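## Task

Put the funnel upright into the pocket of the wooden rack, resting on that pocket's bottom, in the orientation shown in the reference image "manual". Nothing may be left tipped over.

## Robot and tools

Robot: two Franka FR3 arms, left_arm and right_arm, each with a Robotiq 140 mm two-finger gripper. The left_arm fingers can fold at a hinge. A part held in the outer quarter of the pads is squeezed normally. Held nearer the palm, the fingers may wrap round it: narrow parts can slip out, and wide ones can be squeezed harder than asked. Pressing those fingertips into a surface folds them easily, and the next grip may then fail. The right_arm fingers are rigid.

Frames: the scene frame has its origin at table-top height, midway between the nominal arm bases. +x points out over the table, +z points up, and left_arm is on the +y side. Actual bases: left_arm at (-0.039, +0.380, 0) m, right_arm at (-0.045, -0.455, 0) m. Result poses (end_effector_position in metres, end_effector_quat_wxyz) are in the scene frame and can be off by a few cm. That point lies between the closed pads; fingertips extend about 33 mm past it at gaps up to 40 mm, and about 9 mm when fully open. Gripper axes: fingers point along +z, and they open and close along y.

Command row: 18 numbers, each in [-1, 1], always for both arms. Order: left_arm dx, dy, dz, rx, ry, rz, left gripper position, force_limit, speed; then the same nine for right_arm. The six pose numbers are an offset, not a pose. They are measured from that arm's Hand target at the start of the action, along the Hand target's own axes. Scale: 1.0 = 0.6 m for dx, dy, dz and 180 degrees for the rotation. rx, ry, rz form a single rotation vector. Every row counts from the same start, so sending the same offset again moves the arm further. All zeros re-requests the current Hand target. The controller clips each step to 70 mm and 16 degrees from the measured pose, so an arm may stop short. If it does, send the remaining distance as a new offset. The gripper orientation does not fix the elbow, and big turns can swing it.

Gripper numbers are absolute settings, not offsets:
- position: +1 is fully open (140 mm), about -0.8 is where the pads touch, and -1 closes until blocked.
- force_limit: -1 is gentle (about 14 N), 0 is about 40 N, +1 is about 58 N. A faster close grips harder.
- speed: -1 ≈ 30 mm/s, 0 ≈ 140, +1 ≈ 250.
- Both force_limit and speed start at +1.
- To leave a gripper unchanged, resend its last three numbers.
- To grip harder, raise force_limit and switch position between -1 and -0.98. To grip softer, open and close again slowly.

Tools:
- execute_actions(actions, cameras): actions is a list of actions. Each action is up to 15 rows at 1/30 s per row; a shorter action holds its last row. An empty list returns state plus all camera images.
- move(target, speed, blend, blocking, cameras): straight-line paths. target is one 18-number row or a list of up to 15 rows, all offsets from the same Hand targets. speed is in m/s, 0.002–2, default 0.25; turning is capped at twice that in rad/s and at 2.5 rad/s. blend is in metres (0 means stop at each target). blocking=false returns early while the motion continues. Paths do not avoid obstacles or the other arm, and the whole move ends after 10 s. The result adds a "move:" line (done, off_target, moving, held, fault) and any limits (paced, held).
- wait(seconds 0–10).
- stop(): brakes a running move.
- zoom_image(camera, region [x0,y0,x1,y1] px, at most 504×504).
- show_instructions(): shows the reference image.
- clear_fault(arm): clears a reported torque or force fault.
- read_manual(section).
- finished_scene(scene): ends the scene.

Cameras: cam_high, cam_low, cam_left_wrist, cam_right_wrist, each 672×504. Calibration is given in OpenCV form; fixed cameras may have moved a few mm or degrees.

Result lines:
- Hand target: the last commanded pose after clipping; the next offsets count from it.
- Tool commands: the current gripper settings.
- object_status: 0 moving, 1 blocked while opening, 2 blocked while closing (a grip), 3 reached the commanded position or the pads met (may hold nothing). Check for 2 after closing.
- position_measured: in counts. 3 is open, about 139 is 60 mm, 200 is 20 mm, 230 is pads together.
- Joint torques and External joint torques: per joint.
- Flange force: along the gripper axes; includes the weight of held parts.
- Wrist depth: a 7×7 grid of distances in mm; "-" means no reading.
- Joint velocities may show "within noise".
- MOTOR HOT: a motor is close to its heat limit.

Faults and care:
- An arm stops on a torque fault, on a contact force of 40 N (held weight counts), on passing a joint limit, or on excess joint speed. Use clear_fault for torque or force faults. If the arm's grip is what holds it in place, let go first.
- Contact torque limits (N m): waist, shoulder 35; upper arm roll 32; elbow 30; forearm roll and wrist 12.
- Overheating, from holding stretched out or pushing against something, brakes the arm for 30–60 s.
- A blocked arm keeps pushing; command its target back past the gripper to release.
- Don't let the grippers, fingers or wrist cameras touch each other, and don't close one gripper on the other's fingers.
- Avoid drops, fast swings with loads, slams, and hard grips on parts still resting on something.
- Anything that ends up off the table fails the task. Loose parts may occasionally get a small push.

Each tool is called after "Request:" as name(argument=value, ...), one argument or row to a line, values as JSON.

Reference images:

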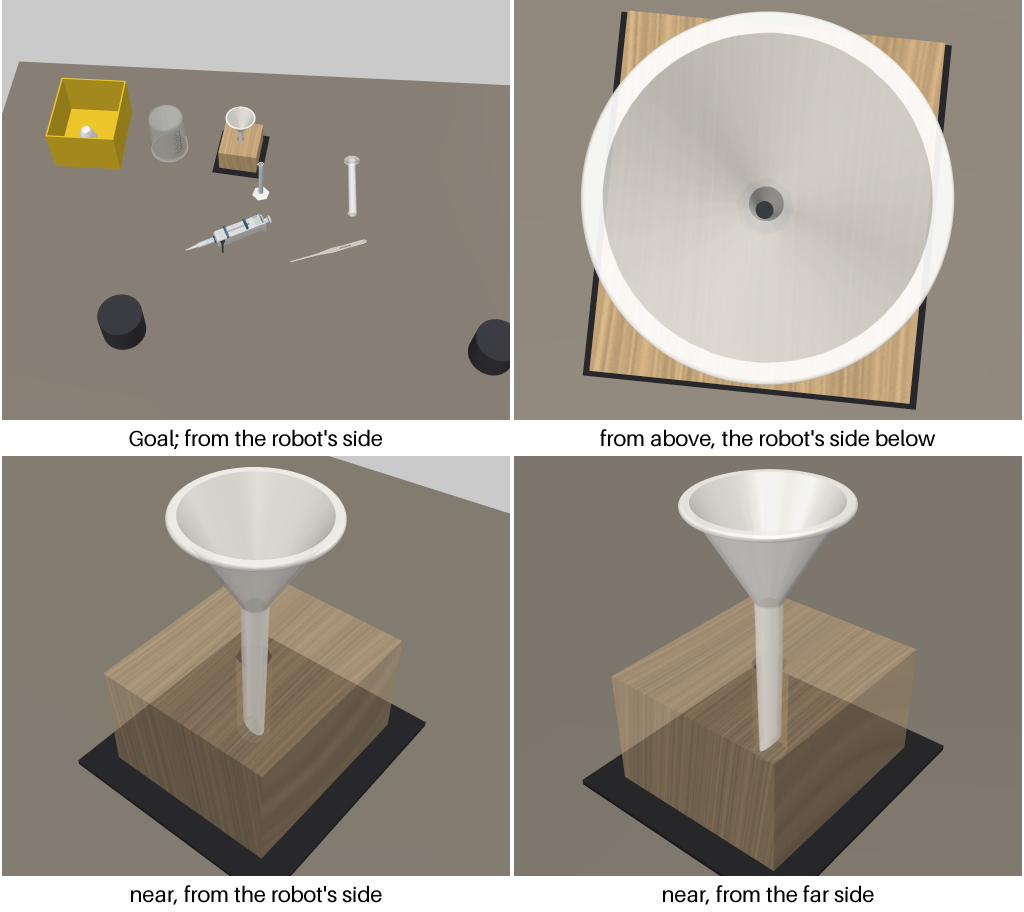

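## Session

Request:
execute_actions(
  actions=[],
)

Scene clock: 0.00 s.
left_arm: end_effector_position=(+0.5574, +0.0556, +0.1255) position_measured=3 object_status=3 end_effector_quat_wxyz=(-0.014, -0.096, +0.984, -0.148) | right_arm: end_effector_position=(+0.1223, -0.1092, +0.2449) position_measured=3 object_status=3 end_effector_quat_wxyz=(-0.030, +0.794, +0.455, -0.403)
Joint positions: left_arm=[-0.325 0.398 -0.12 -1.829 -0.312 2.319 1.175] | right_arm=[0.883 0.204 -0.034 -1.85 0.315 1.279 -1.794]
Joint velocities: within noise
Joint torques (N m): no reading
External joint torques (N m): no reading
Flange force (N): no reading
Wrist depth (mm): cam_left_wrist=[303 283 264 247 231 217 155 / 322 299 277 259 241 226 159 / 343 316 292 271 254 192 166 / 360 316 310 286 265 251 167 / - 341 327 301 280 263 108 / 1731 386 350 319 295 274 258 / 1842 1718 1523 340 311 287 268] | cam_right_wrist=[- 476 401 355 319 289 264 / 2746 2308 492 433 375 337 306 / - 2308 2465 545 462 403 357 / - 133 2818 2781 503 146 392 / - 123 3238 3056 458 714 105 / - 2972 2384 3190 433 1955 - / - 2855 3190 395 397 2214 -]
Hand target: left_arm +0.5574, +0.0556, +0.1255; -0.014, -0.096, +0.984, -0.148 | right_arm +0.1223, -0.1092, +0.2449; -0.030, +0.794, +0.455, -0.403
Tool commands: left_gripper/position=+1.0 left_gripper/force_limit=+1.0 left_gripper/speed=+1.0 right_gripper/position=+1.0 right_gripper/force_limit=+1.0 right_gripper/speed=+1.0
camera_calibration:
cam_left_wrist: T_world_to_cam=[[-0.198228, 0.936543, -0.289126, 0.100419], [0.922205, 0.278134, 0.268663, -0.564931], [0.33203, -0.213377, -0.918818, 0.0835493], [0, 0, 0, 1]] pos_world=[0.513147, 0.0809072, 0.257576]
cam_right_wrist: T_world_to_cam=[[0.712231, -0.574289, -0.403632, -0.0437974], [-0.0252886, -0.595639, 0.802854, -0.253647], [-0.70149, -0.56161, -0.438755, 0.272843], [0, 0, 0, 1]] pos_world=[0.216176, -0.0230032, 0.305675]

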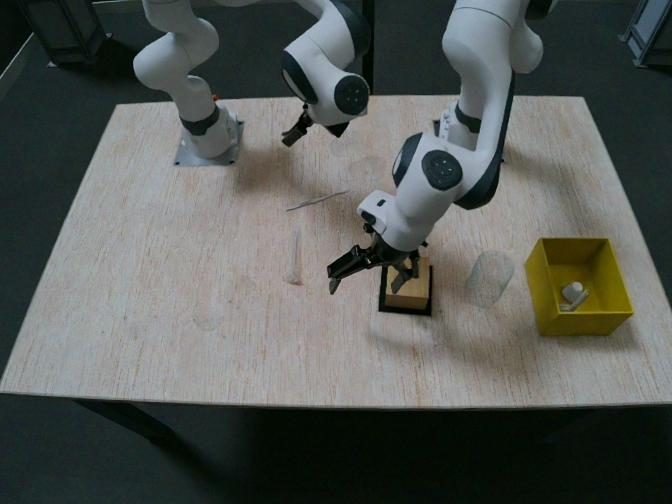

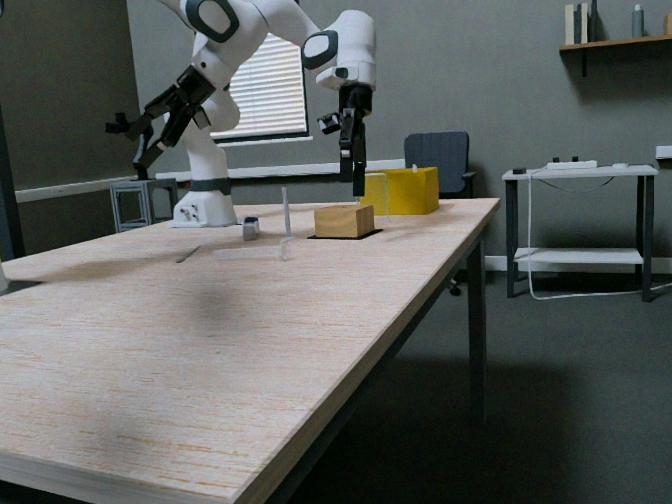

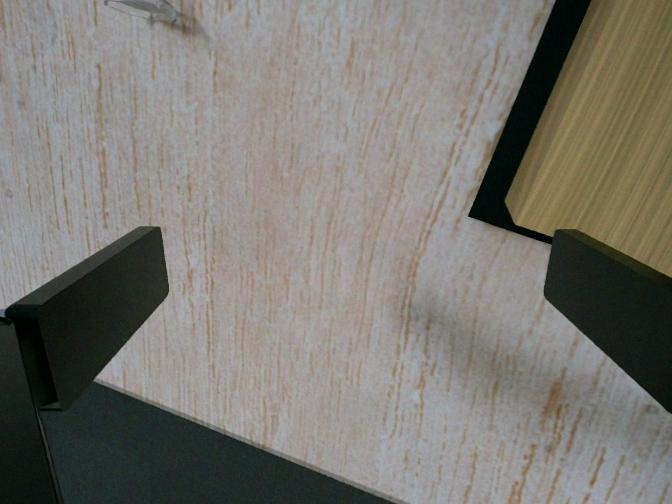

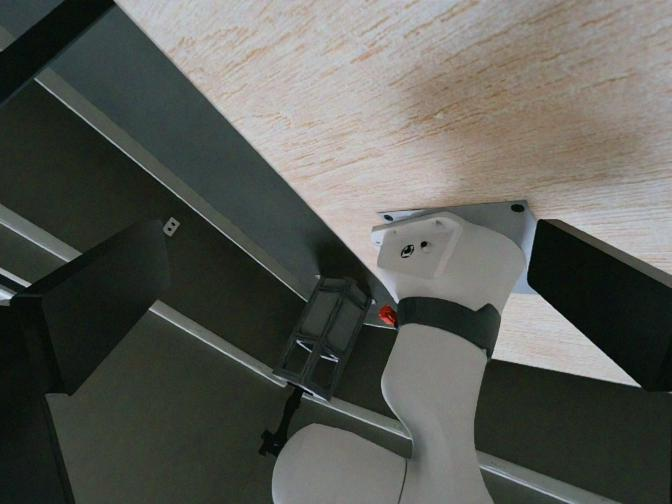

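Request:
zoom_image(
  camera="cam_high",
  region=[510, 220, 650, 350],
)

Request:
zoom_image(
  camera="cam_high",
  region=[260, 160, 520, 340],
)

Request:
zoom_image(
  camera="cam_low",
  region=[150, 140, 450, 290],
)

Scaled by 3.600 from the camera's 672x504 image, which has a finer 960x720 frame.

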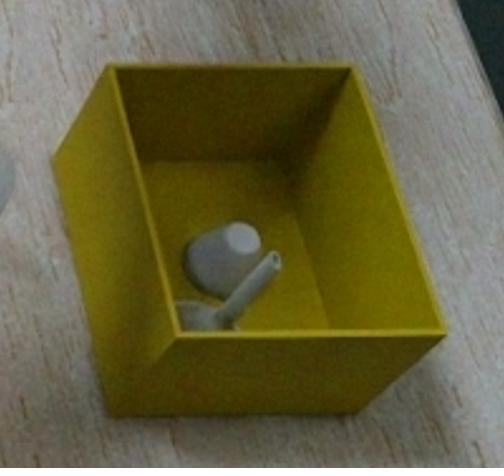

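Scaled by 1.938 from the camera's 672x504 image, which has a finer 960x720 frame.

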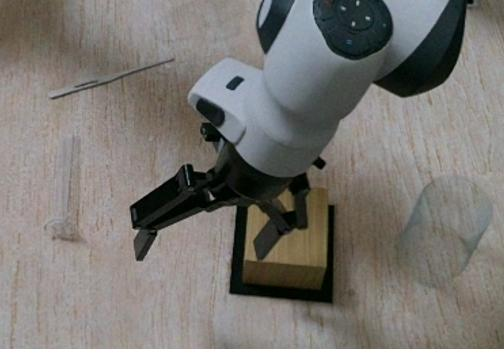

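Scaled by 1.680 from the camera's 672x504 image, which has a finer 960x720 frame.

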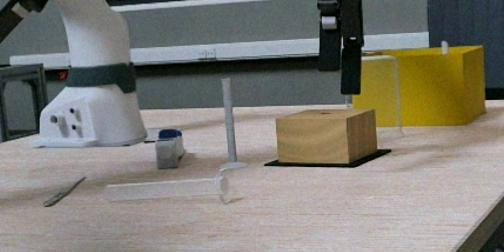

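Request:
move(
  target=[
    [0.0332,0.0028,-0.2952,0,0,0,1,1,1,0,0,0,0,0,0,1,1,1],
    [-0.0483,0.7385,-0.5298,-0.0952,-0.0090,0.0617,1,1,1,0,0,0,0,0,0,1,1,1],
  ],
  speed=[0.4,0.5],
  blend=[0.06,0],
  cameras=["all"],
)

Scene clock: 4.80 s.
left_arm: end_effector_position=(+0.4999, +0.5700, +0.3003) position_measured=3 object_status=3 end_effector_quat_wxyz=(+0.000, -0.002, +1.000, +0.002) | right_arm: end_effector_position=(+0.1223, -0.1092, +0.2449) position_measured=3 object_status=3 end_effector_quat_wxyz=(-0.030, +0.794, +0.455, -0.403)
Joint positions: left_arm=[0.071 0.026 0.239 -1.829 -0.002 1.856 1.906] | right_arm=[0.883 0.204 -0.034 -1.85 0.315 1.279 -1.794]
Joint velocities: left_arm=[-0.001 -0.001 -0.002 0 -0.001 -0.001 0.006] | right_arm=[within noise]
Joint torques (N m): left_arm=[0.43 -32.19 -0.33 23.72 0.32 2.61 0.35] | right_arm=[-0.14 -37.78 -0.42 22.66 1.61 -0.06 -0.17]
External joint torques (N m): left_arm=[0.38 0.06 -0.61 -0.94 -0.51 0.17 0.35] | right_arm=[-0.21 -0.69 -0.66 0.52 0 -0.07 -0.11]
Flange force (N): left_arm=[2.9 -0.5 2.6] | right_arm=[-1.1 0.3 -1.3]
Wrist depth (mm): cam_left_wrist=[391 391 391 390 390 395 1104 / 415 415 - 408 422 421 1172 / 438 441 448 417 430 446 1269 / 462 146 462 434 465 464 1313 / - 497 500 501 500 510 108 / 1576 1523 1533 1544 1533 1554 107 / 1680 1705 1655 1692 1655 1655 1705] | cam_right_wrist=[1955 1682 402 358 319 292 264 / 2191 2170 498 433 377 335 303 / - 3013 2465 545 470 402 357 / 2191 138 3190 2818 503 146 391 / - 123 - 2818 477 492 105 / - 2746 3287 2932 426 - - / - 2614 - 400 397 1854 -]
Hand target: left_arm +0.4998, +0.5698, +0.3000; +0.000, +0.000, +1.000, +0.001 | right_arm +0.1223, -0.1092, +0.2449; -0.030, +0.794, +0.455, -0.403
Off the commanded pose: left_arm 0.000 m, 0 deg | right_arm 0.000 m, 0 deg.
move: done; limits=paced
camera_calibration:
cam_left_wrist: T_world_to_cam=[[-0.00929769, 0.999951, 0.00331436, -0.560531], [0.940863, 0.00762565, 0.338701, -0.578103], [0.338659, 0.00626749, -0.940888, 0.251192], [0, 0, 0, 1]] pos_world=[0.453635, 0.563338, 0.434005]
cam_right_wrist: T_world_to_cam=[[0.712231, -0.574289, -0.403632, -0.0437974], [-0.0252886, -0.595639, 0.802854, -0.253647], [-0.70149, -0.56161, -0.438755, 0.272843], [0, 0, 0, 1]] pos_world=[0.216176, -0.0230032, 0.305675]

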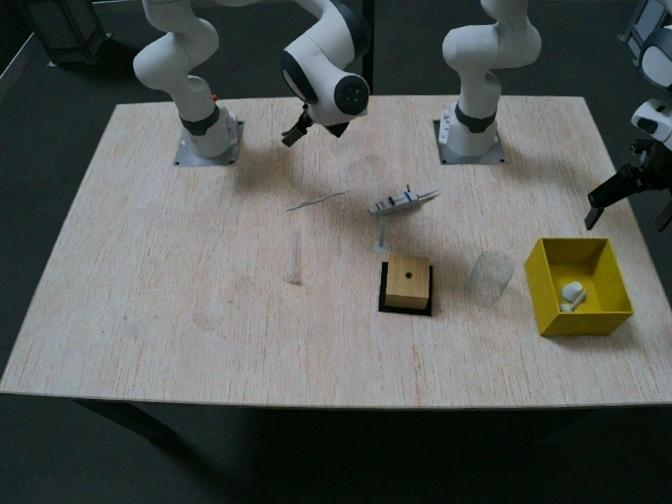

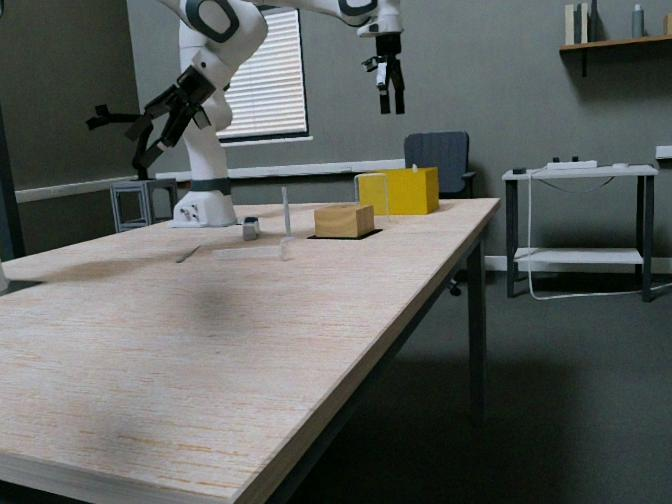

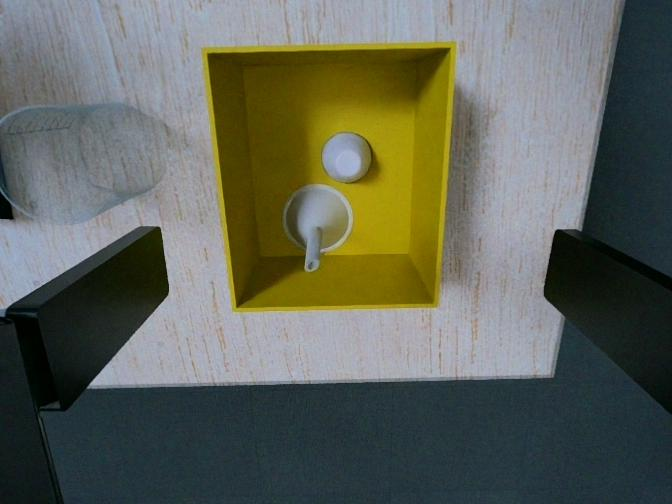

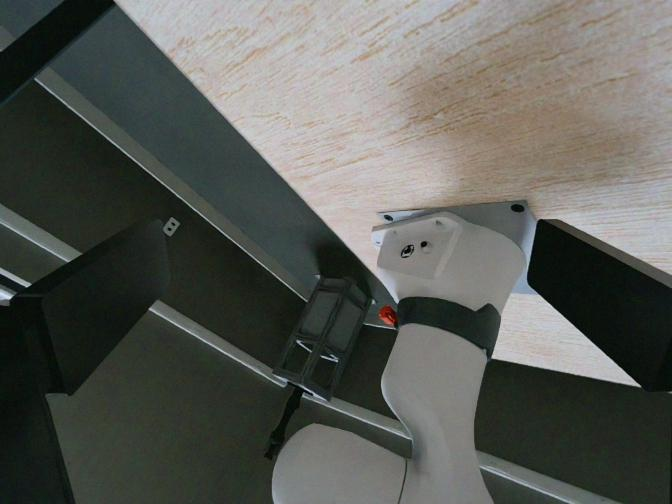

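Request:
zoom_image(
  camera="cam_left_wrist",
  region=[190, 30, 470, 320],
)

Request:
zoom_image(
  camera="cam_left_wrist",
  region=[270, 170, 370, 290],
)

Request:
zoom_image(
  camera="cam_high",
  region=[340, 170, 540, 330],
)

Request:
zoom_image(
  camera="cam_low",
  region=[270, 140, 450, 260],
)

Scaled by 1.738 from the camera's 672x504 image, which has a finer 960x720 frame.

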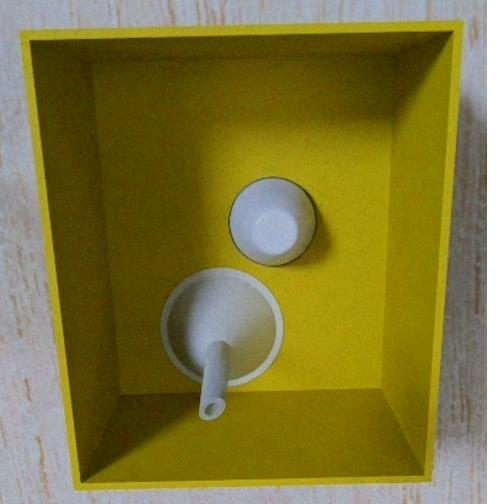

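Scaled by 4.200 from the camera's 672x504 image, which has a finer 960x720 frame.

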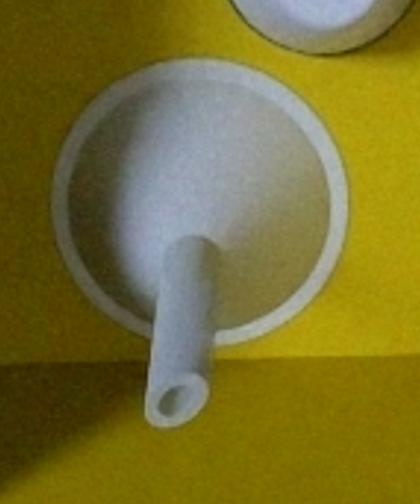

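Scaled by 2.520 from the camera's 672x504 image, which has a finer 960x720 frame.

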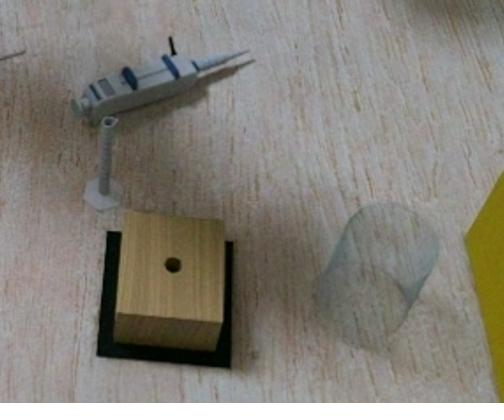

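Scaled by 2.800 from the camera's 672x504 image, which has a finer 960x720 frame.

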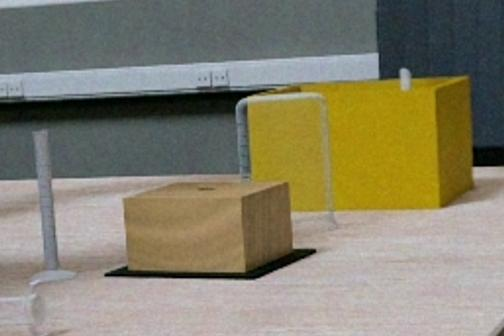

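Request:
move(
  target=[-0.1153,-0.0413,0.15,0,0,-0.6111,-0.2,-0.5,0,0,0,0,0,0,0,1,1,1],
  speed=0.6,
  cameras=["cam_left_wrist","cam_high","cam_low"],
)

Request:
zoom_image(
  camera="cam_left_wrist",
  region=[230, 130, 480, 360],
)

Scene clock: 19.90 s.
left_arm: end_effector_position=(+0.5684, +0.5445, +0.2106) position_measured=154 object_status=3 end_effector_quat_wxyz=(+0.001, +0.817, -0.576, +0.000) | right_arm: end_effector_position=(+0.1223, -0.1092, +0.2449) position_measured=3 object_status=3 end_effector_quat_wxyz=(-0.030, +0.794, +0.455, -0.403)
Joint positions: left_arm=[-0.25 0.29 0.541 -1.756 -0.164 1.999 0.027] | right_arm=[0.883 0.204 -0.034 -1.85 0.315 1.279 -1.794]
Joint velocities: left_arm=[-0.001 -0.001 0 0.001 0 -0.001 -0.006] | right_arm=[within noise]
Joint torques (N m): left_arm=[-0.13 -36.8 5.16 22.48 0.97 2.97 -0.1] | right_arm=[-0.13 -37.79 -0.44 22.64 1.64 -0.06 -0.16]
External joint torques (N m): left_arm=[0.05 -0.12 0.3 -1.63 0.31 0.43 -0.1] | right_arm=[-0.35 -0.49 -0.82 0.37 0 -0.07 -0.09]
Flange force (N): left_arm=[-0.7 8.9 3.2] | right_arm=[-0.9 0.6 -1.2]
Wrist depth (mm): cam_left_wrist=[1034 316 314 313 312 311 310 / 1098 332 331 323 319 324 326 / 1154 352 349 316 347 - 296 / 1215 373 131 - 135 - 365 / - 93 90 353 125 90 84 / - 76 66 427 - - 77 / - - - 1464 - - -] | cam_right_wrist=[1903 1656 404 356 319 291 263 / 2260 1937 490 432 378 335 305 / 3144 2308 2438 548 463 404 357 / 2086 138 3056 2932 499 146 392 / - 124 2646 3144 466 491 105 / - 2614 3287 2972 432 - - / - 3190 3557 394 397 - -]
Hand target: left_arm +0.5689, +0.5452, +0.2099; -0.001, +0.819, -0.574, -0.001 | right_arm +0.1223, -0.1092, +0.2449; -0.030, +0.794, +0.455, -0.403
Off the commanded pose: left_arm 0.001 m, 0 deg | right_arm 0.000 m, 0 deg.
move: done; limits=paced
camera_calibration:
cam_left_wrist: T_world_to_cam=[[-0.940207, -0.340603, 0.000569774, 0.725483], [-0.320536, 0.885376, 0.336698, -0.372435], [-0.115185, 0.316384, -0.941612, 0.233003], [0, 0, 0, 1]] pos_world=[0.589564, 0.503128, 0.344384]
Images, in order (width x height): cam_high 672x504, cam_low 672x504, cam_left_wrist 672x504.

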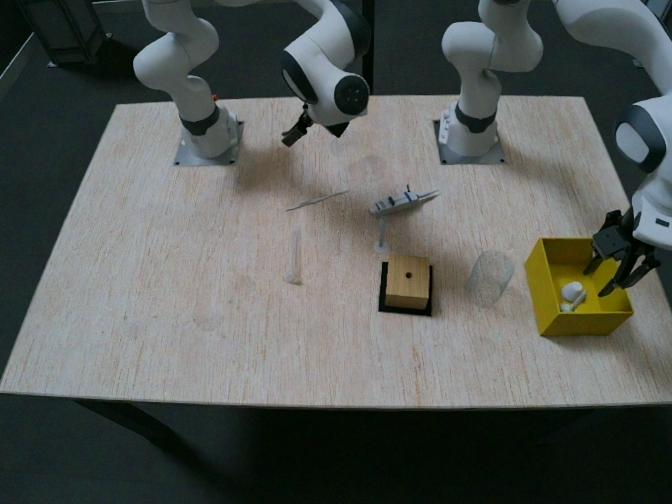

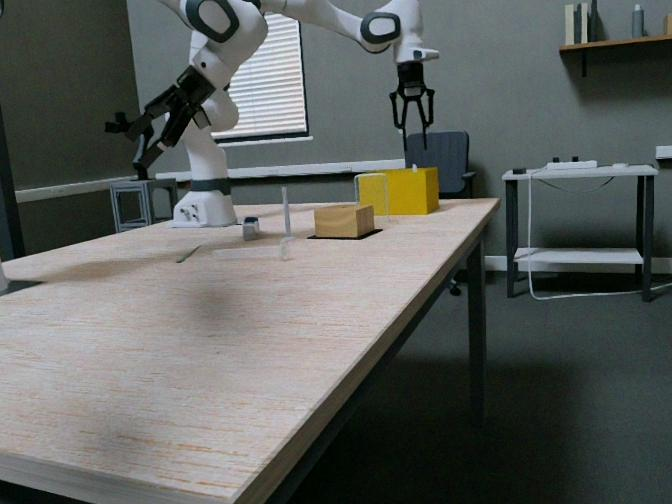

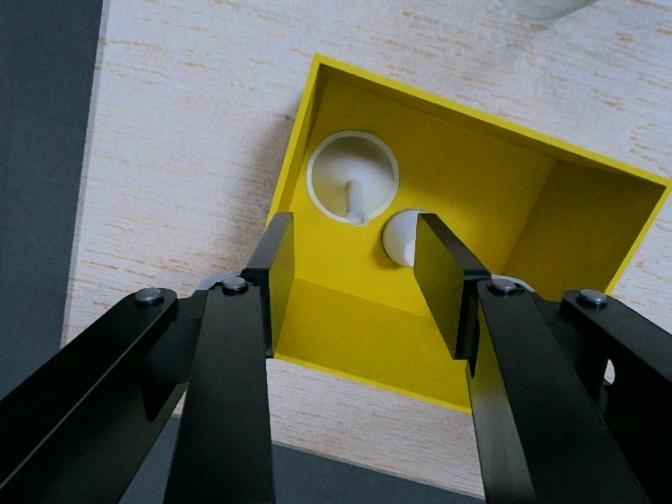

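Scaled by 2.016 from the camera's 672x504 image, which has a finer 960x720 frame.

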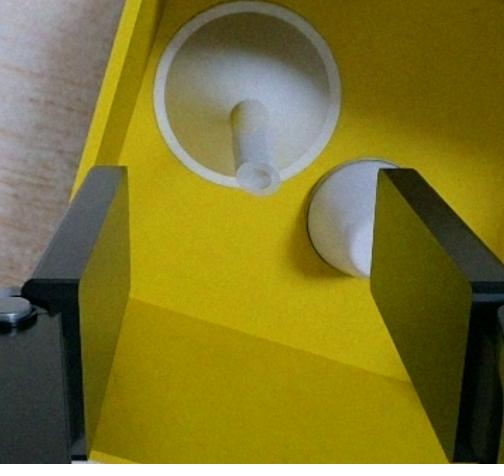

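Request:
move(
  target=[
    [-0.0034,0.0067,0.0883,0,0,0,-0.4,-0.5,-1,0,0,0,0,0,0,1,1,1],
    [-0.0034,0.0067,0.0883,0,0,0,-1,-0.5,-1,0,0,0,0,0,0,1,1,1],
  ],
  speed=[0.15,0.1],
  cameras=["cam_left_wrist"],
)

Request:
zoom_image(
  camera="cam_left_wrist",
  region=[230, 100, 480, 330],
)

Scene clock: 23.13 s.
left_arm: end_effector_position=(+0.5634, +0.5455, +0.1568) position_measured=214 object_status=0 end_effector_quat_wxyz=(+0.000, +0.820, -0.572, -0.003) | right_arm: end_effector_position=(+0.1223, -0.1092, +0.2449) position_measured=3 object_status=3 end_effector_quat_wxyz=(-0.030, +0.794, +0.455, -0.403)
Joint positions: left_arm=[-0.248 0.331 0.533 -1.845 -0.19 2.122 0.039] | right_arm=[0.883 0.204 -0.034 -1.85 0.315 1.279 -1.794]
Joint torques (N m): left_arm=[0.67 -37.52 5.12 21.65 0.12 2.95 0.4] | right_arm=[-0.14 -37.76 -0.47 22.71 1.62 -0.04 -0.18]
External joint torques (N m): left_arm=[0.81 -0.35 -0.41 -1.65 -0.51 0.41 0.4] | right_arm=[-0.08 -0.66 -0.6 0.56 0.02 -0.06 -0.12]
Flange force (N): left_arm=[-2.1 6.5 3.3] | right_arm=[-0.8 0.1 -1.4]
Wrist depth (mm): cam_left_wrist=[265 264 263 258 263 262 260 / 280 280 276 262 274 273 275 / 296 295 287 260 281 298 217 / 314 314 264 135 268 300 231 / 336 326 84 - 90 90 218 / - 68 72 63 66 71 - / - 65 - - - - 61] | cam_right_wrist=[1808 479 403 354 320 290 265 / 2214 2170 491 430 375 338 303 / - 2260 2308 549 466 402 356 / - 138 3557 2893 514 146 392 / - 123 3444 2972 462 490 105 / - - 2358 2583 436 - - / 2384 2712 3056 397 399 1854 -]
Hand target: left_arm +0.5644, +0.5459, +0.1570; -0.001, +0.819, -0.574, -0.001 | right_arm +0.1223, -0.1092, +0.2449; -0.030, +0.794, +0.455, -0.403
Off the commanded pose: left_arm 0.001 m, 0 deg | right_arm 0.000 m, 0 deg.
move: done
camera_calibration:
cam_left_wrist: T_world_to_cam=[[-0.937275, -0.348587, 0.00177981, 0.723698], [-0.327012, 0.881011, 0.341883, -0.351693], [-0.120744, 0.319856, -0.939741, 0.182365], [0, 0, 0, 1]] pos_world=[0.585316, 0.503786, 0.290325]
Images, in order (width x height): cam_left_wrist 672x504.

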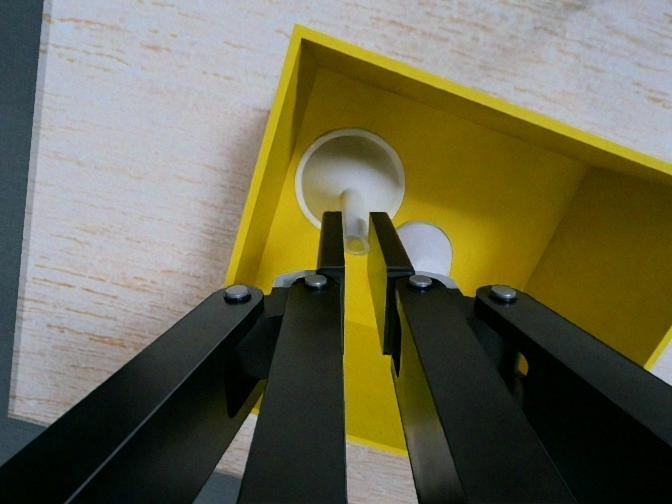

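Scaled by 2.016 from the camera's 672x504 image, which has a finer 960x720 frame.

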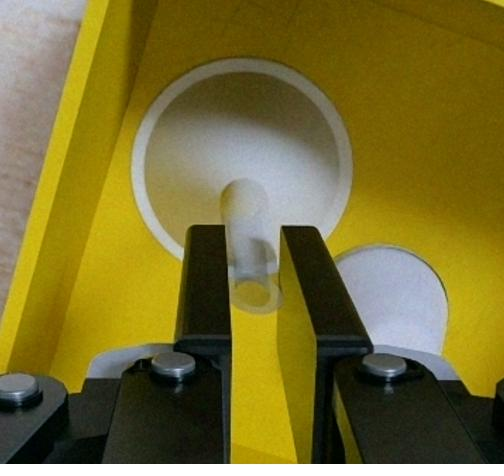

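Request:
execute_actions(
  actions=[
    [[0,0,-0.012,0,0,0,-1,-0.5,-1,0,0,0,0,0,0,1,1,1]],
  ],
  cameras=["cam_left_wrist"],
)

Scene clock: 23.97 s.
left_arm: end_effector_position=(+0.5653, +0.5449, +0.1633) position_measured=214 object_status=2 end_effector_quat_wxyz=(-0.001, +0.819, -0.573, +0.000) | right_arm: end_effector_position=(+0.1223, -0.1092, +0.2449) position_measured=3 object_status=3 end_effector_quat_wxyz=(-0.030, +0.794, +0.455, -0.403)
Joint positions: left_arm=[-0.248 0.324 0.533 -1.839 -0.189 2.114 0.039] | right_arm=[0.883 0.204 -0.034 -1.85 0.315 1.279 -1.794]
Joint torques (N m): left_arm=[0.42 -38.08 5.26 22.53 1.02 2.56 0.2] | right_arm=[-0.15 -37.8 -0.41 22.67 1.63 -0.05 -0.15]
External joint torques (N m): left_arm=[0.73 -0.81 -0.03 -1.05 0.39 -0.01 0.2] | right_arm=[-0.21 -0.47 -0.64 0.34 0 -0.08 -0.09]
Flange force (N): left_arm=[-1.6 6.6 0.2] | right_arm=[-0.9 0.4 -1.0]
Wrist depth (mm): cam_left_wrist=[275 271 270 267 268 267 266 / 291 287 286 276 264 275 281 / 309 303 300 265 298 291 253 / 322 322 312 151 282 298 234 / 345 337 84 - 90 84 213 / - 67 72 63 66 71 - / - 65 - - - - 61] | cam_right_wrist=[1937 1619 403 359 318 289 263 / 2358 2237 489 432 379 337 306 / 2191 2646 2646 546 464 403 356 / 2047 132 3338 2818 540 145 390 / - 2583 3013 2932 459 489 105 / - 2781 3874 2646 436 - - / - 2712 3144 395 397 2106 -]
Hand target: left_arm +0.5644, +0.5459, +0.1642; -0.001, +0.819, -0.574, -0.001 | right_arm +0.1223, -0.1092, +0.2449; -0.030, +0.794, +0.455, -0.403
Off the commanded pose: left_arm 0.002 m, 0 deg | right_arm 0.000 m, 0 deg.
camera_calibration:
cam_left_wrist: T_world_to_cam=[[-0.93784, -0.347051, -0.00331512, 0.725565], [-0.327654, 0.882192, 0.338201, -0.352455], [-0.114448, 0.318265, -0.941068, 0.186469], [0, 0, 0, 1]] pos_world=[0.586322, 0.503395, 0.297086]
Images, in order (width x height): cam_left_wrist 672x504.

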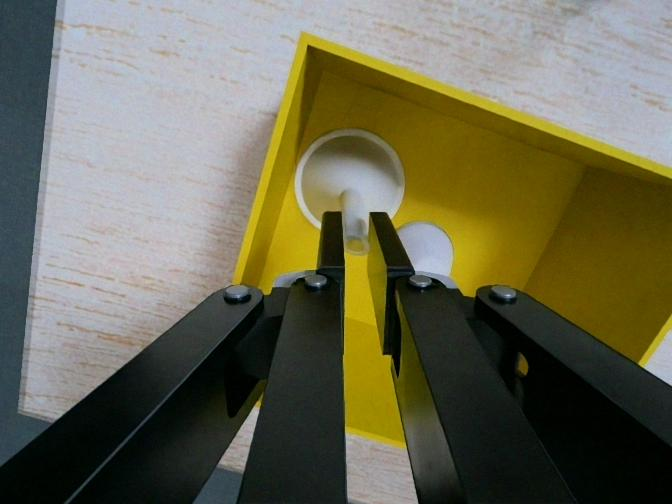

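Request:
move(
  target=[
    [0,0,-0.25,0,0,0,-1,-0.5,-1,0,0,0,0,0,0,1,1,1],
    [0.5469,0.3395,-0.243,0,0,-0.6111,-1,-0.5,-1,0,0,0,0,0,0,1,1,1],
    [0.5469,0.3395,-0.1347,0,0,-0.6111,-1,-0.5,-1,0,0,0,0,0,0,1,1,1],
  ],
  speed=[0.35,0.6,0.2],
  blend=[0.04,0.03,0],
  cameras=["cam_left_wrist","cam_high","cam_low"],
)

Request:
zoom_image(
  camera="cam_low",
  region=[270, 100, 450, 260],
)

Request:
zoom_image(
  camera="cam_high",
  region=[340, 160, 480, 330],
)

Scene clock: 29.83 s.
left_arm: end_effector_position=(+0.4846, +0.1690, +0.2435) position_measured=214 object_status=2 end_effector_quat_wxyz=(-0.002, +0.940, +0.340, -0.002) | right_arm: end_effector_position=(+0.1223, -0.1092, +0.2449) position_measured=3 object_status=3 end_effector_quat_wxyz=(-0.030, +0.794, +0.455, -0.403)
Joint positions: left_arm=[-0.759 0.04 0.351 -1.958 -0.015 1.99 -2.638] | right_arm=[0.883 0.204 -0.034 -1.85 0.315 1.279 -1.794]
Joint velocities: left_arm=[0 0 -0.001 -0.001 0 0 -0.007] | right_arm=[within noise]
Joint torques (N m): left_arm=[0.08 -32.48 -0.13 22.98 1.25 2.95 -0.09] | right_arm=[-0.14 -37.76 -0.45 22.65 1.63 -0.05 -0.15]
External joint torques (N m): left_arm=[0.15 -1.08 -0.54 -1.54 0.39 0.4 -0.09] | right_arm=[-0.17 -0.59 -0.66 0.44 0.02 -0.07 -0.09]
Flange force (N): left_arm=[-5.2 -8.7 2.9] | right_arm=[-0.9 0.3 -1.2]
Wrist depth (mm): cam_left_wrist=[341 341 342 345 343 345 347 / 360 360 362 350 358 364 363 / 379 382 379 312 373 385 386 / 402 402 403 136 404 412 409 / 427 79 84 - 90 90 438 / - 67 72 63 66 71 - / - 65 - - - - 61] | cam_right_wrist=[2260 1619 409 356 319 290 264 / 2384 2148 494 432 381 337 304 / 2009 2284 2465 546 468 404 356 / - 133 - 2678 507 146 392 / - 123 2972 3190 466 680 105 / - 2818 - 3338 429 - - / - 2438 - 395 395 2411 -]
Hand target: left_arm +0.4852, +0.1677, +0.2443; -0.001, +0.940, +0.342, +0.000 | right_arm +0.1223, -0.1092, +0.2449; -0.030, +0.794, +0.455, -0.403
Off the commanded pose: left_arm 0.002 m, 0 deg | right_arm 0.000 m, 0 deg.
move: done; limits=paced
camera_calibration:
cam_left_wrist: T_world_to_cam=[[0.643577, -0.765356, -0.00621422, -0.175301], [-0.718199, -0.60669, 0.340761, 0.365901], [-0.264573, -0.214842, -0.94013, 0.534897], [0, 0, 0, 1]] pos_world=[0.517129, 0.202739, 0.377098]
Images, in order (width x height): cam_high 672x504, cam_low 672x504, cam_left_wrist 672x504.

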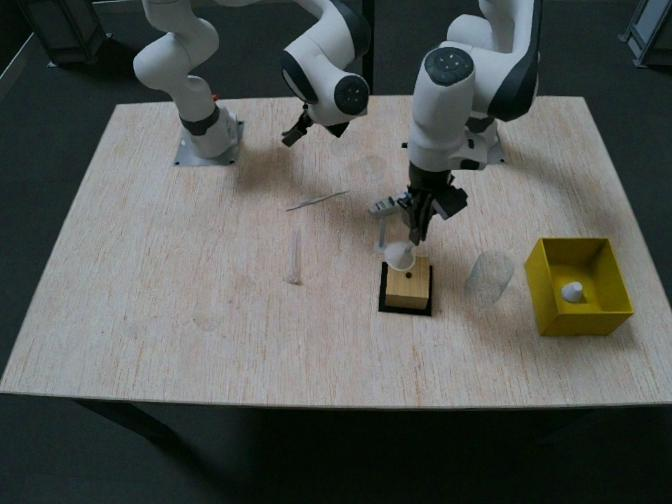

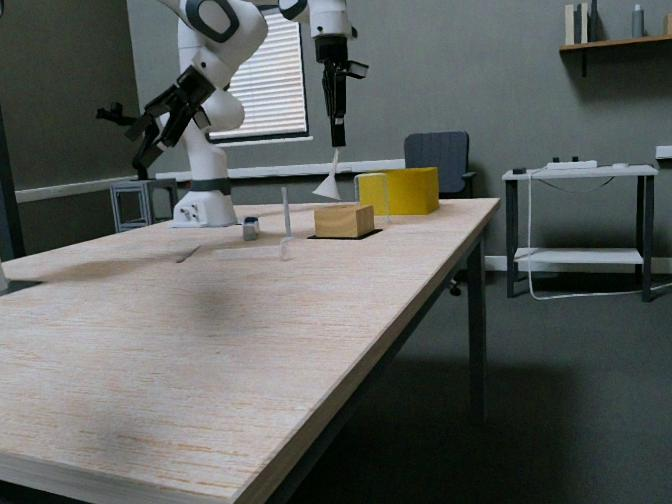

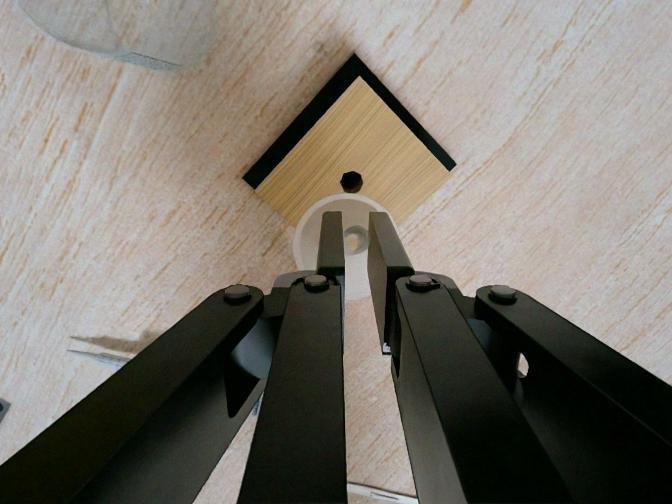

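Scaled by 2.800 from the camera's 672x504 image, which has a finer 960x720 frame.

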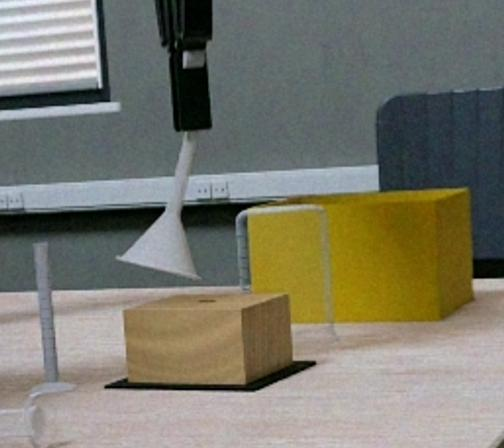

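Scaled by 2.965 from the camera's 672x504 image, which has a finer 960x720 frame.

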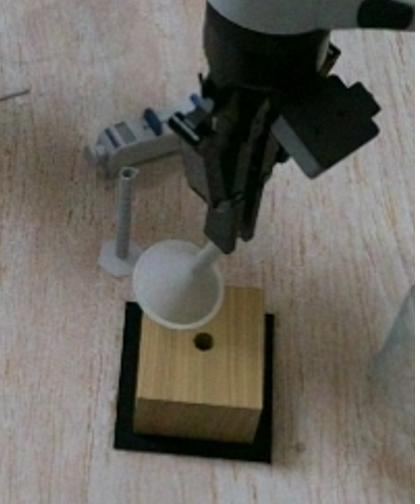

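Request:
move(
  target=[-0.0153,0.0042,0.011,0,0.0972,0,-1,-0.5,-1,0,0,0,0,0,0,1,1,1],
  speed=0.15,
  cameras=["cam_left_wrist","cam_low","cam_high"],
)

Request:
zoom_image(
  camera="cam_low",
  region=[290, 110, 410, 250],
)

Request:
zoom_image(
  camera="cam_left_wrist",
  region=[220, 60, 500, 330],
)

Scene clock: 34.27 s.
left_arm: end_effector_position=(+0.4791, +0.1612, +0.2367) position_measured=214 object_status=2 end_effector_quat_wxyz=(-0.055, +0.929, +0.336, +0.141) | right_arm: end_effector_position=(+0.1223, -0.1092, +0.2449) position_measured=3 object_status=3 end_effector_quat_wxyz=(-0.030, +0.794, +0.455, -0.403)
Joint positions: left_arm=[-0.825 -0.054 0.259 -2.133 0.362 2.147 -2.99] | right_arm=[0.883 0.204 -0.034 -1.85 0.315 1.279 -1.794]
Joint velocities: left_arm=[0.001 -0.001 0 0 -0.001 0 -0.006] | right_arm=[within noise]
Joint torques (N m): left_arm=[0.37 -30.06 -1.36 22.98 1.4 2.92 -0.09] | right_arm=[-0.14 -37.75 -0.45 22.69 1.63 -0.05 -0.19]
External joint torques (N m): left_arm=[0.35 -0.9 -0.87 -1.56 0.39 0.4 -0.1] | right_arm=[-0.18 -0.58 -0.68 0.48 0.01 -0.07 -0.13]
Flange force (N): left_arm=[-3.7 -8.1 1.6] | right_arm=[-0.8 0.4 -1.4]
Wrist depth (mm): cam_left_wrist=[384 379 379 381 381 383 1209 / 379 380 383 383 383 383 385 / 382 383 385 317 385 385 387 / 385 388 385 136 383 390 388 / 387 385 84 - 90 90 392 / - 67 72 63 66 71 - / - 65 - - - - 61] | cam_right_wrist=[676 682 404 356 316 290 265 / 2106 2106 493 430 377 338 303 / 2191 1887 2465 546 467 404 357 / - 133 2972 2746 508 146 392 / - 122 - 3099 462 499 105 / - - 4616 2972 427 - - / - 2494 2411 393 397 - -]
Hand target: left_arm +0.4798, +0.1599, +0.2377; -0.053, +0.929, +0.338, +0.143 | right_arm +0.1223, -0.1092, +0.2449; -0.030, +0.794, +0.455, -0.403
Off the commanded pose: left_arm 0.002 m, 0 deg | right_arm 0.000 m, 0 deg.
move: done
camera_calibration:
cam_left_wrist: T_world_to_cam=[[0.644411, -0.764643, -0.00748743, -0.177963], [-0.763815, -0.644117, 0.0412361, 0.458335], [-0.0363537, -0.020854, -0.999121, 0.398725], [0, 0, 0, 1]] pos_world=[0.479259, 0.167459, 0.378142]
Images, in order (width x height): cam_high 672x504, cam_low 672x504, cam_left_wrist 672x504.

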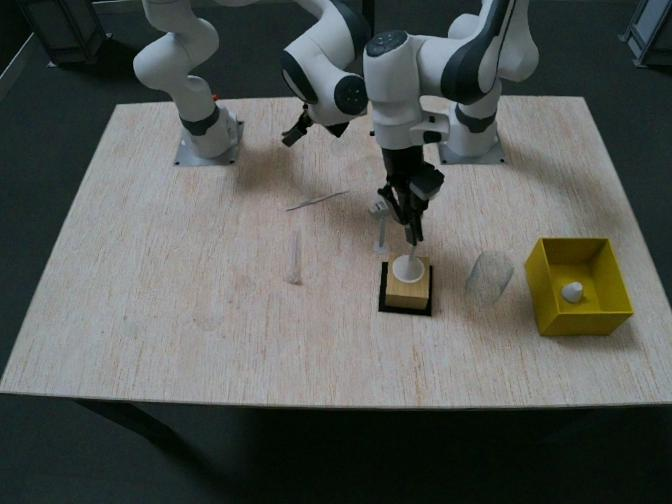

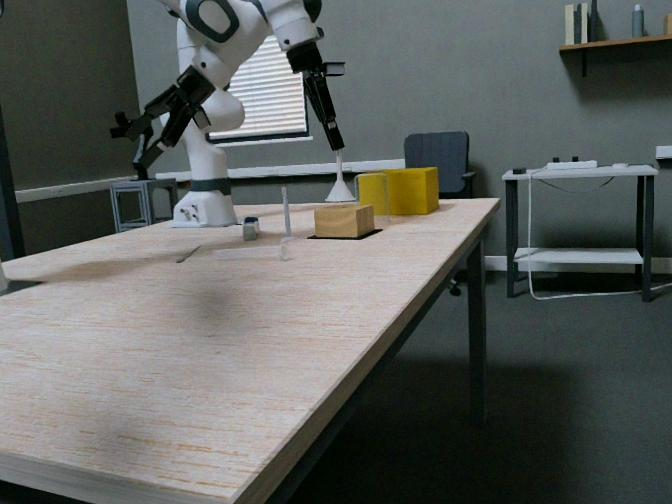

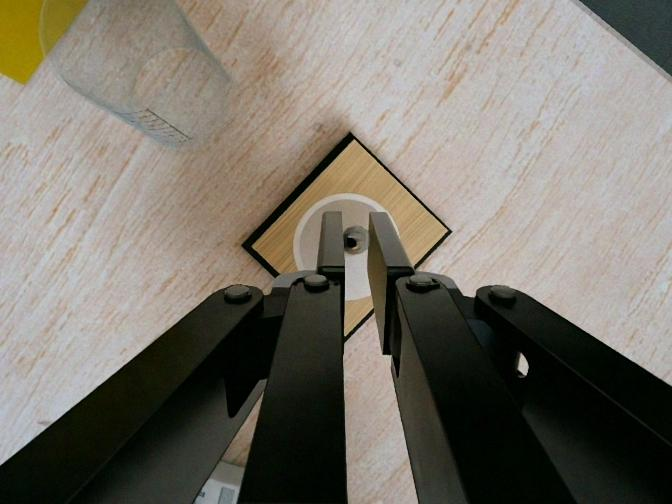

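Scaled by 3.600 from the camera's 672x504 image, which has a finer 960x720 frame.

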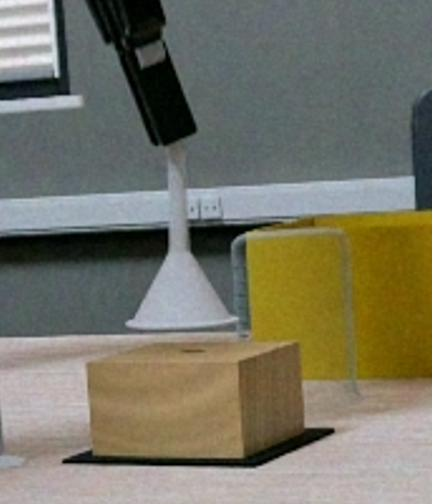

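Scaled by 1.800 from the camera's 672x504 image, which has a finer 960x720 frame.

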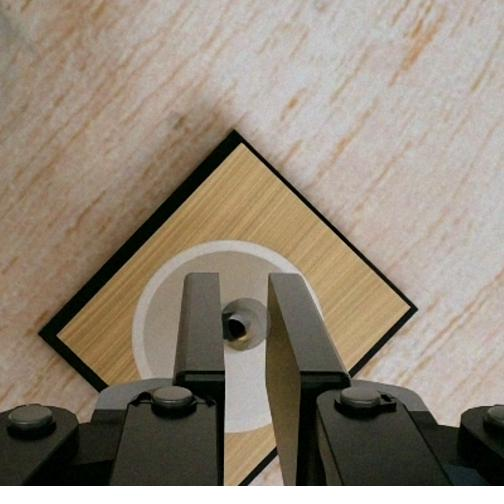

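Request:
move(
  target=[0.0020,0.0003,0.0233,0,0,0,-1,-0.5,-1,0,0,0,0,0,0,1,1,1],
  speed=0.08,
  cameras=["cam_low"],
)

Request:
zoom_image(
  camera="cam_low",
  region=[290, 130, 410, 250],
)

Scene clock: 35.80 s.
left_arm: end_effector_position=(+0.4822, +0.1620, +0.2249) position_measured=214 object_status=2 end_effector_quat_wxyz=(-0.054, +0.930, +0.336, +0.141) | right_arm: end_effector_position=(+0.1223, -0.1092, +0.2449) position_measured=3 object_status=3 end_effector_quat_wxyz=(-0.030, +0.794, +0.455, -0.403)
Joint positions: left_arm=[-0.822 -0.038 0.264 -2.147 0.364 2.18 -2.992] | right_arm=[0.883 0.204 -0.034 -1.85 0.315 1.279 -1.794]
Joint velocities: left_arm=[0.001 0.001 0 -0.001 -0.001 0.005 -0.001] | right_arm=[within noise]
Joint torques (N m): left_arm=[0.81 -29.48 -0.52 22.91 1.34 2.87 0.02] | right_arm=[-0.14 -37.81 -0.44 22.65 1.62 -0.03 -0.18]
External joint torques (N m): left_arm=[0.8 -0.1 -0.17 -1.35 0.38 0.37 0.01] | right_arm=[-0.12 -0.8 -0.6 0.5 0.02 -0.05 -0.12]
Flange force (N): left_arm=[-1.7 -5.4 2.6] | right_arm=[-1.3 0.1 -1.0]
Wrist depth (mm): cam_left_wrist=[367 364 371 369 369 370 372 / 368 368 369 373 371 371 372 / 373 373 371 307 373 373 375 / 372 371 373 136 378 377 376 / 373 374 84 - 90 90 378 / - 67 72 63 66 70 - / - 65 - - - - 61] | cam_right_wrist=[1793 1644 403 357 320 290 264 / 2214 2086 491 430 379 336 303 / 2552 2678 2333 549 462 406 356 / 2106 132 2614 2972 493 146 390 / - 123 3338 2932 459 746 105 / - 1990 2494 2438 435 - - / - 3013 2932 397 412 - -]
Hand target: left_arm +0.4840, +0.1632, +0.2247; -0.053, +0.929, +0.338, +0.143 | right_arm +0.1223, -0.1092, +0.2449; -0.030, +0.794, +0.455, -0.403
Off the commanded pose: left_arm 0.002 m, 0 deg | right_arm 0.000 m, 0 deg.
move: done
Images, in order (width x height): cam_low 672x504.

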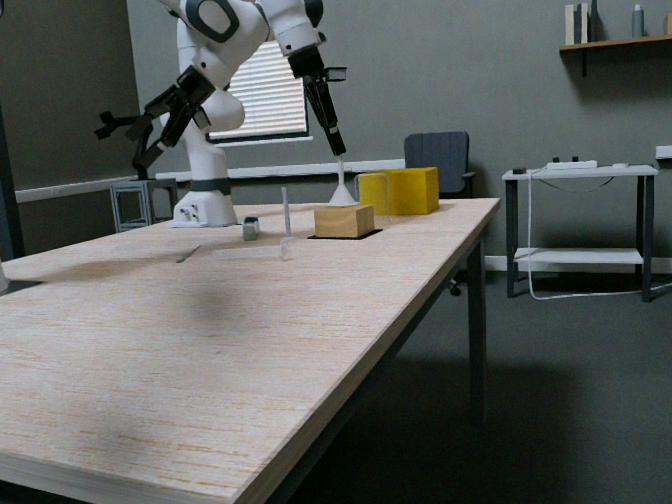

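Scaled by 4.200 from the camera's 672x504 image, which has a finer 960x720 frame.

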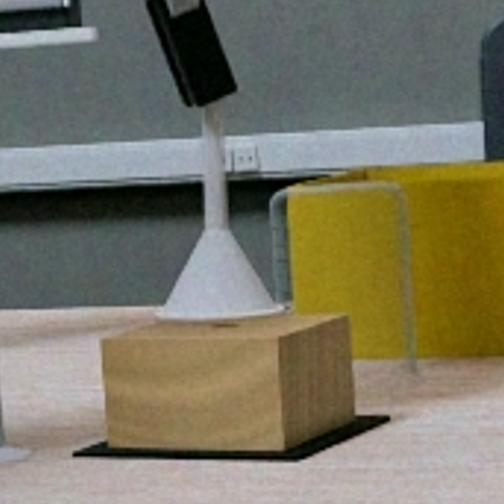

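Request:
move(
  target=[-0.0018,0,0.0056,0,0,0,-1,-0.5,-1,0,0,0,0,0,0,1,1,1],
  speed=0.04,
)

Scene clock: 36.67 s.
left_arm: end_effector_position=(+0.4822, +0.1618, +0.2215) position_measured=214 object_status=2 end_effector_quat_wxyz=(-0.054, +0.930, +0.335, +0.142) | right_arm: end_effector_position=(+0.1223, -0.1092, +0.2449) position_measured=3 object_status=3 end_effector_quat_wxyz=(-0.030, +0.794, +0.455, -0.403)
Joint positions: left_arm=[-0.822 -0.034 0.265 -2.152 0.365 2.189 -2.992] | right_arm=[0.883 0.204 -0.034 -1.85 0.315 1.279 -1.794]
Joint velocities: left_arm=[0 0.001 0 0.001 -0.001 0.005 -0.001] | right_arm=[within noise]
Joint torques (N m): left_arm=[0.86 -29.43 -0.39 22.8 1.34 2.94 -0.1] | right_arm=[-0.14 -37.82 -0.45 22.68 1.63 -0.04 -0.2]
External joint torques (N m): left_arm=[0.97 0.04 0.05 -1.45 0.4 0.42 -0.11] | right_arm=[-0.26 -0.64 -0.74 0.47 0.01 -0.05 -0.14]
Flange force (N): left_arm=[-1.7 -5.5 3.1] | right_arm=[-1.1 0.5 -1.2]
Wrist depth (mm): cam_left_wrist=[367 363 366 364 366 367 370 / 365 364 367 365 369 370 370 / 367 368 367 303 370 372 371 / 368 368 370 136 305 373 373 / 368 370 84 - 90 90 376 / - 67 72 63 66 70 - / - 65 - - - - 61] | cam_right_wrist=[1561 1595 403 358 318 290 265 / 2170 2106 491 433 377 339 303 / - 2465 2465 549 464 404 357 / - 143 2893 2781 513 146 391 / - 132 3874 2972 460 493 105 / 2358 2614 3287 2781 434 - - / - 2614 2646 394 400 2106 -]
Hand target: left_arm +0.4840, +0.1632, +0.2212; -0.053, +0.929, +0.338, +0.143 | right_arm +0.1223, -0.1092, +0.2449; -0.030, +0.794, +0.455, -0.403
Off the commanded pose: left_arm 0.002 m, 0 deg | right_arm 0.000 m, 0 deg.
move: done

Request:
move(
  target=[-0.0015,0,0.0048,0,0,0,-1,-0.5,-1,0,0,0,0,0,0,1,1,1],
  speed=0.03,
  cameras=["cam_low"],
)

Request:
zoom_image(
  camera="cam_low",
  region=[300, 140, 390, 240],
)

Scene clock: 37.53 s.
left_arm: end_effector_position=(+0.4824, +0.1616, +0.2190) position_measured=214 object_status=2 end_effector_quat_wxyz=(-0.053, +0.930, +0.335, +0.142) | right_arm: end_effector_position=(+0.1223, -0.1092, +0.2449) position_measured=3 object_status=3 end_effector_quat_wxyz=(-0.030, +0.794, +0.455, -0.403)
Joint positions: left_arm=[-0.822 -0.032 0.265 -2.156 0.366 2.196 -2.994] | right_arm=[0.883 0.204 -0.034 -1.85 0.315 1.279 -1.794]
Joint velocities: left_arm=[0.001 0.001 0.001 0 0.001 0.004 -0.002] | right_arm=[within noise]
Joint torques (N m): left_arm=[0.9 -28.96 -0.17 22.83 1.32 2.99 -0.1] | right_arm=[-0.18 -37.75 -0.46 22.69 1.61 -0.06 -0.11]
External joint torques (N m): left_arm=[1.02 0.57 0.24 -1.44 0.39 0.47 -0.1] | right_arm=[-0.3 -0.59 -0.75 0.48 -0.01 -0.08 -0.05]
Flange force (N): left_arm=[-1.1 -4.0 4.0] | right_arm=[-0.9 0.4 -1.4]
Wrist depth (mm): cam_left_wrist=[360 360 363 361 363 363 366 / 362 361 366 364 366 364 367 / 364 364 366 297 367 367 369 / 365 368 367 135 302 368 368 / 368 369 84 - 90 90 373 / - 67 72 63 66 70 - / - 65 - - - - 61] | cam_right_wrist=[- 481 405 356 319 288 265 / 2191 2333 493 431 379 336 304 / - 2893 2494 546 466 403 356 / 2191 143 3056 2746 520 146 392 / - 133 - 3056 457 764 105 / - - - 3099 430 2614 - / - 2552 - 396 399 2237 -]
Hand target: left_arm +0.4840, +0.1632, +0.2182; -0.053, +0.929, +0.338, +0.143 | right_arm +0.1223, -0.1092, +0.2449; -0.030, +0.794, +0.455, -0.403
Off the commanded pose: left_arm 0.002 m, 0 deg | right_arm 0.000 m, 0 deg.
move: done
Images, in order (width x height): cam_low 672x504.

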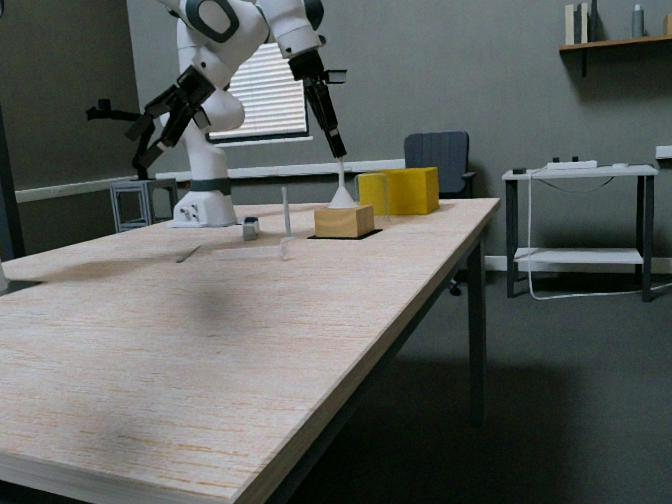

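Scaled by 5.040 from the camera's 672x504 image, which has a finer 960x720 frame.

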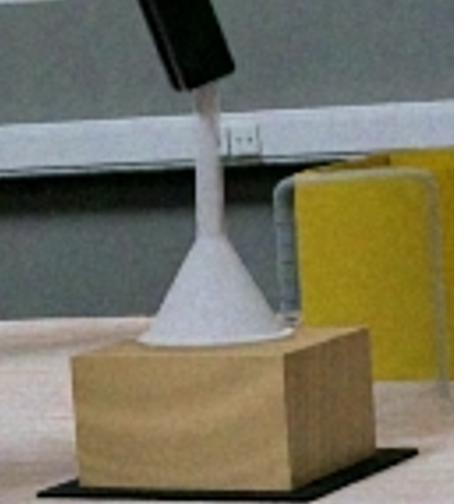

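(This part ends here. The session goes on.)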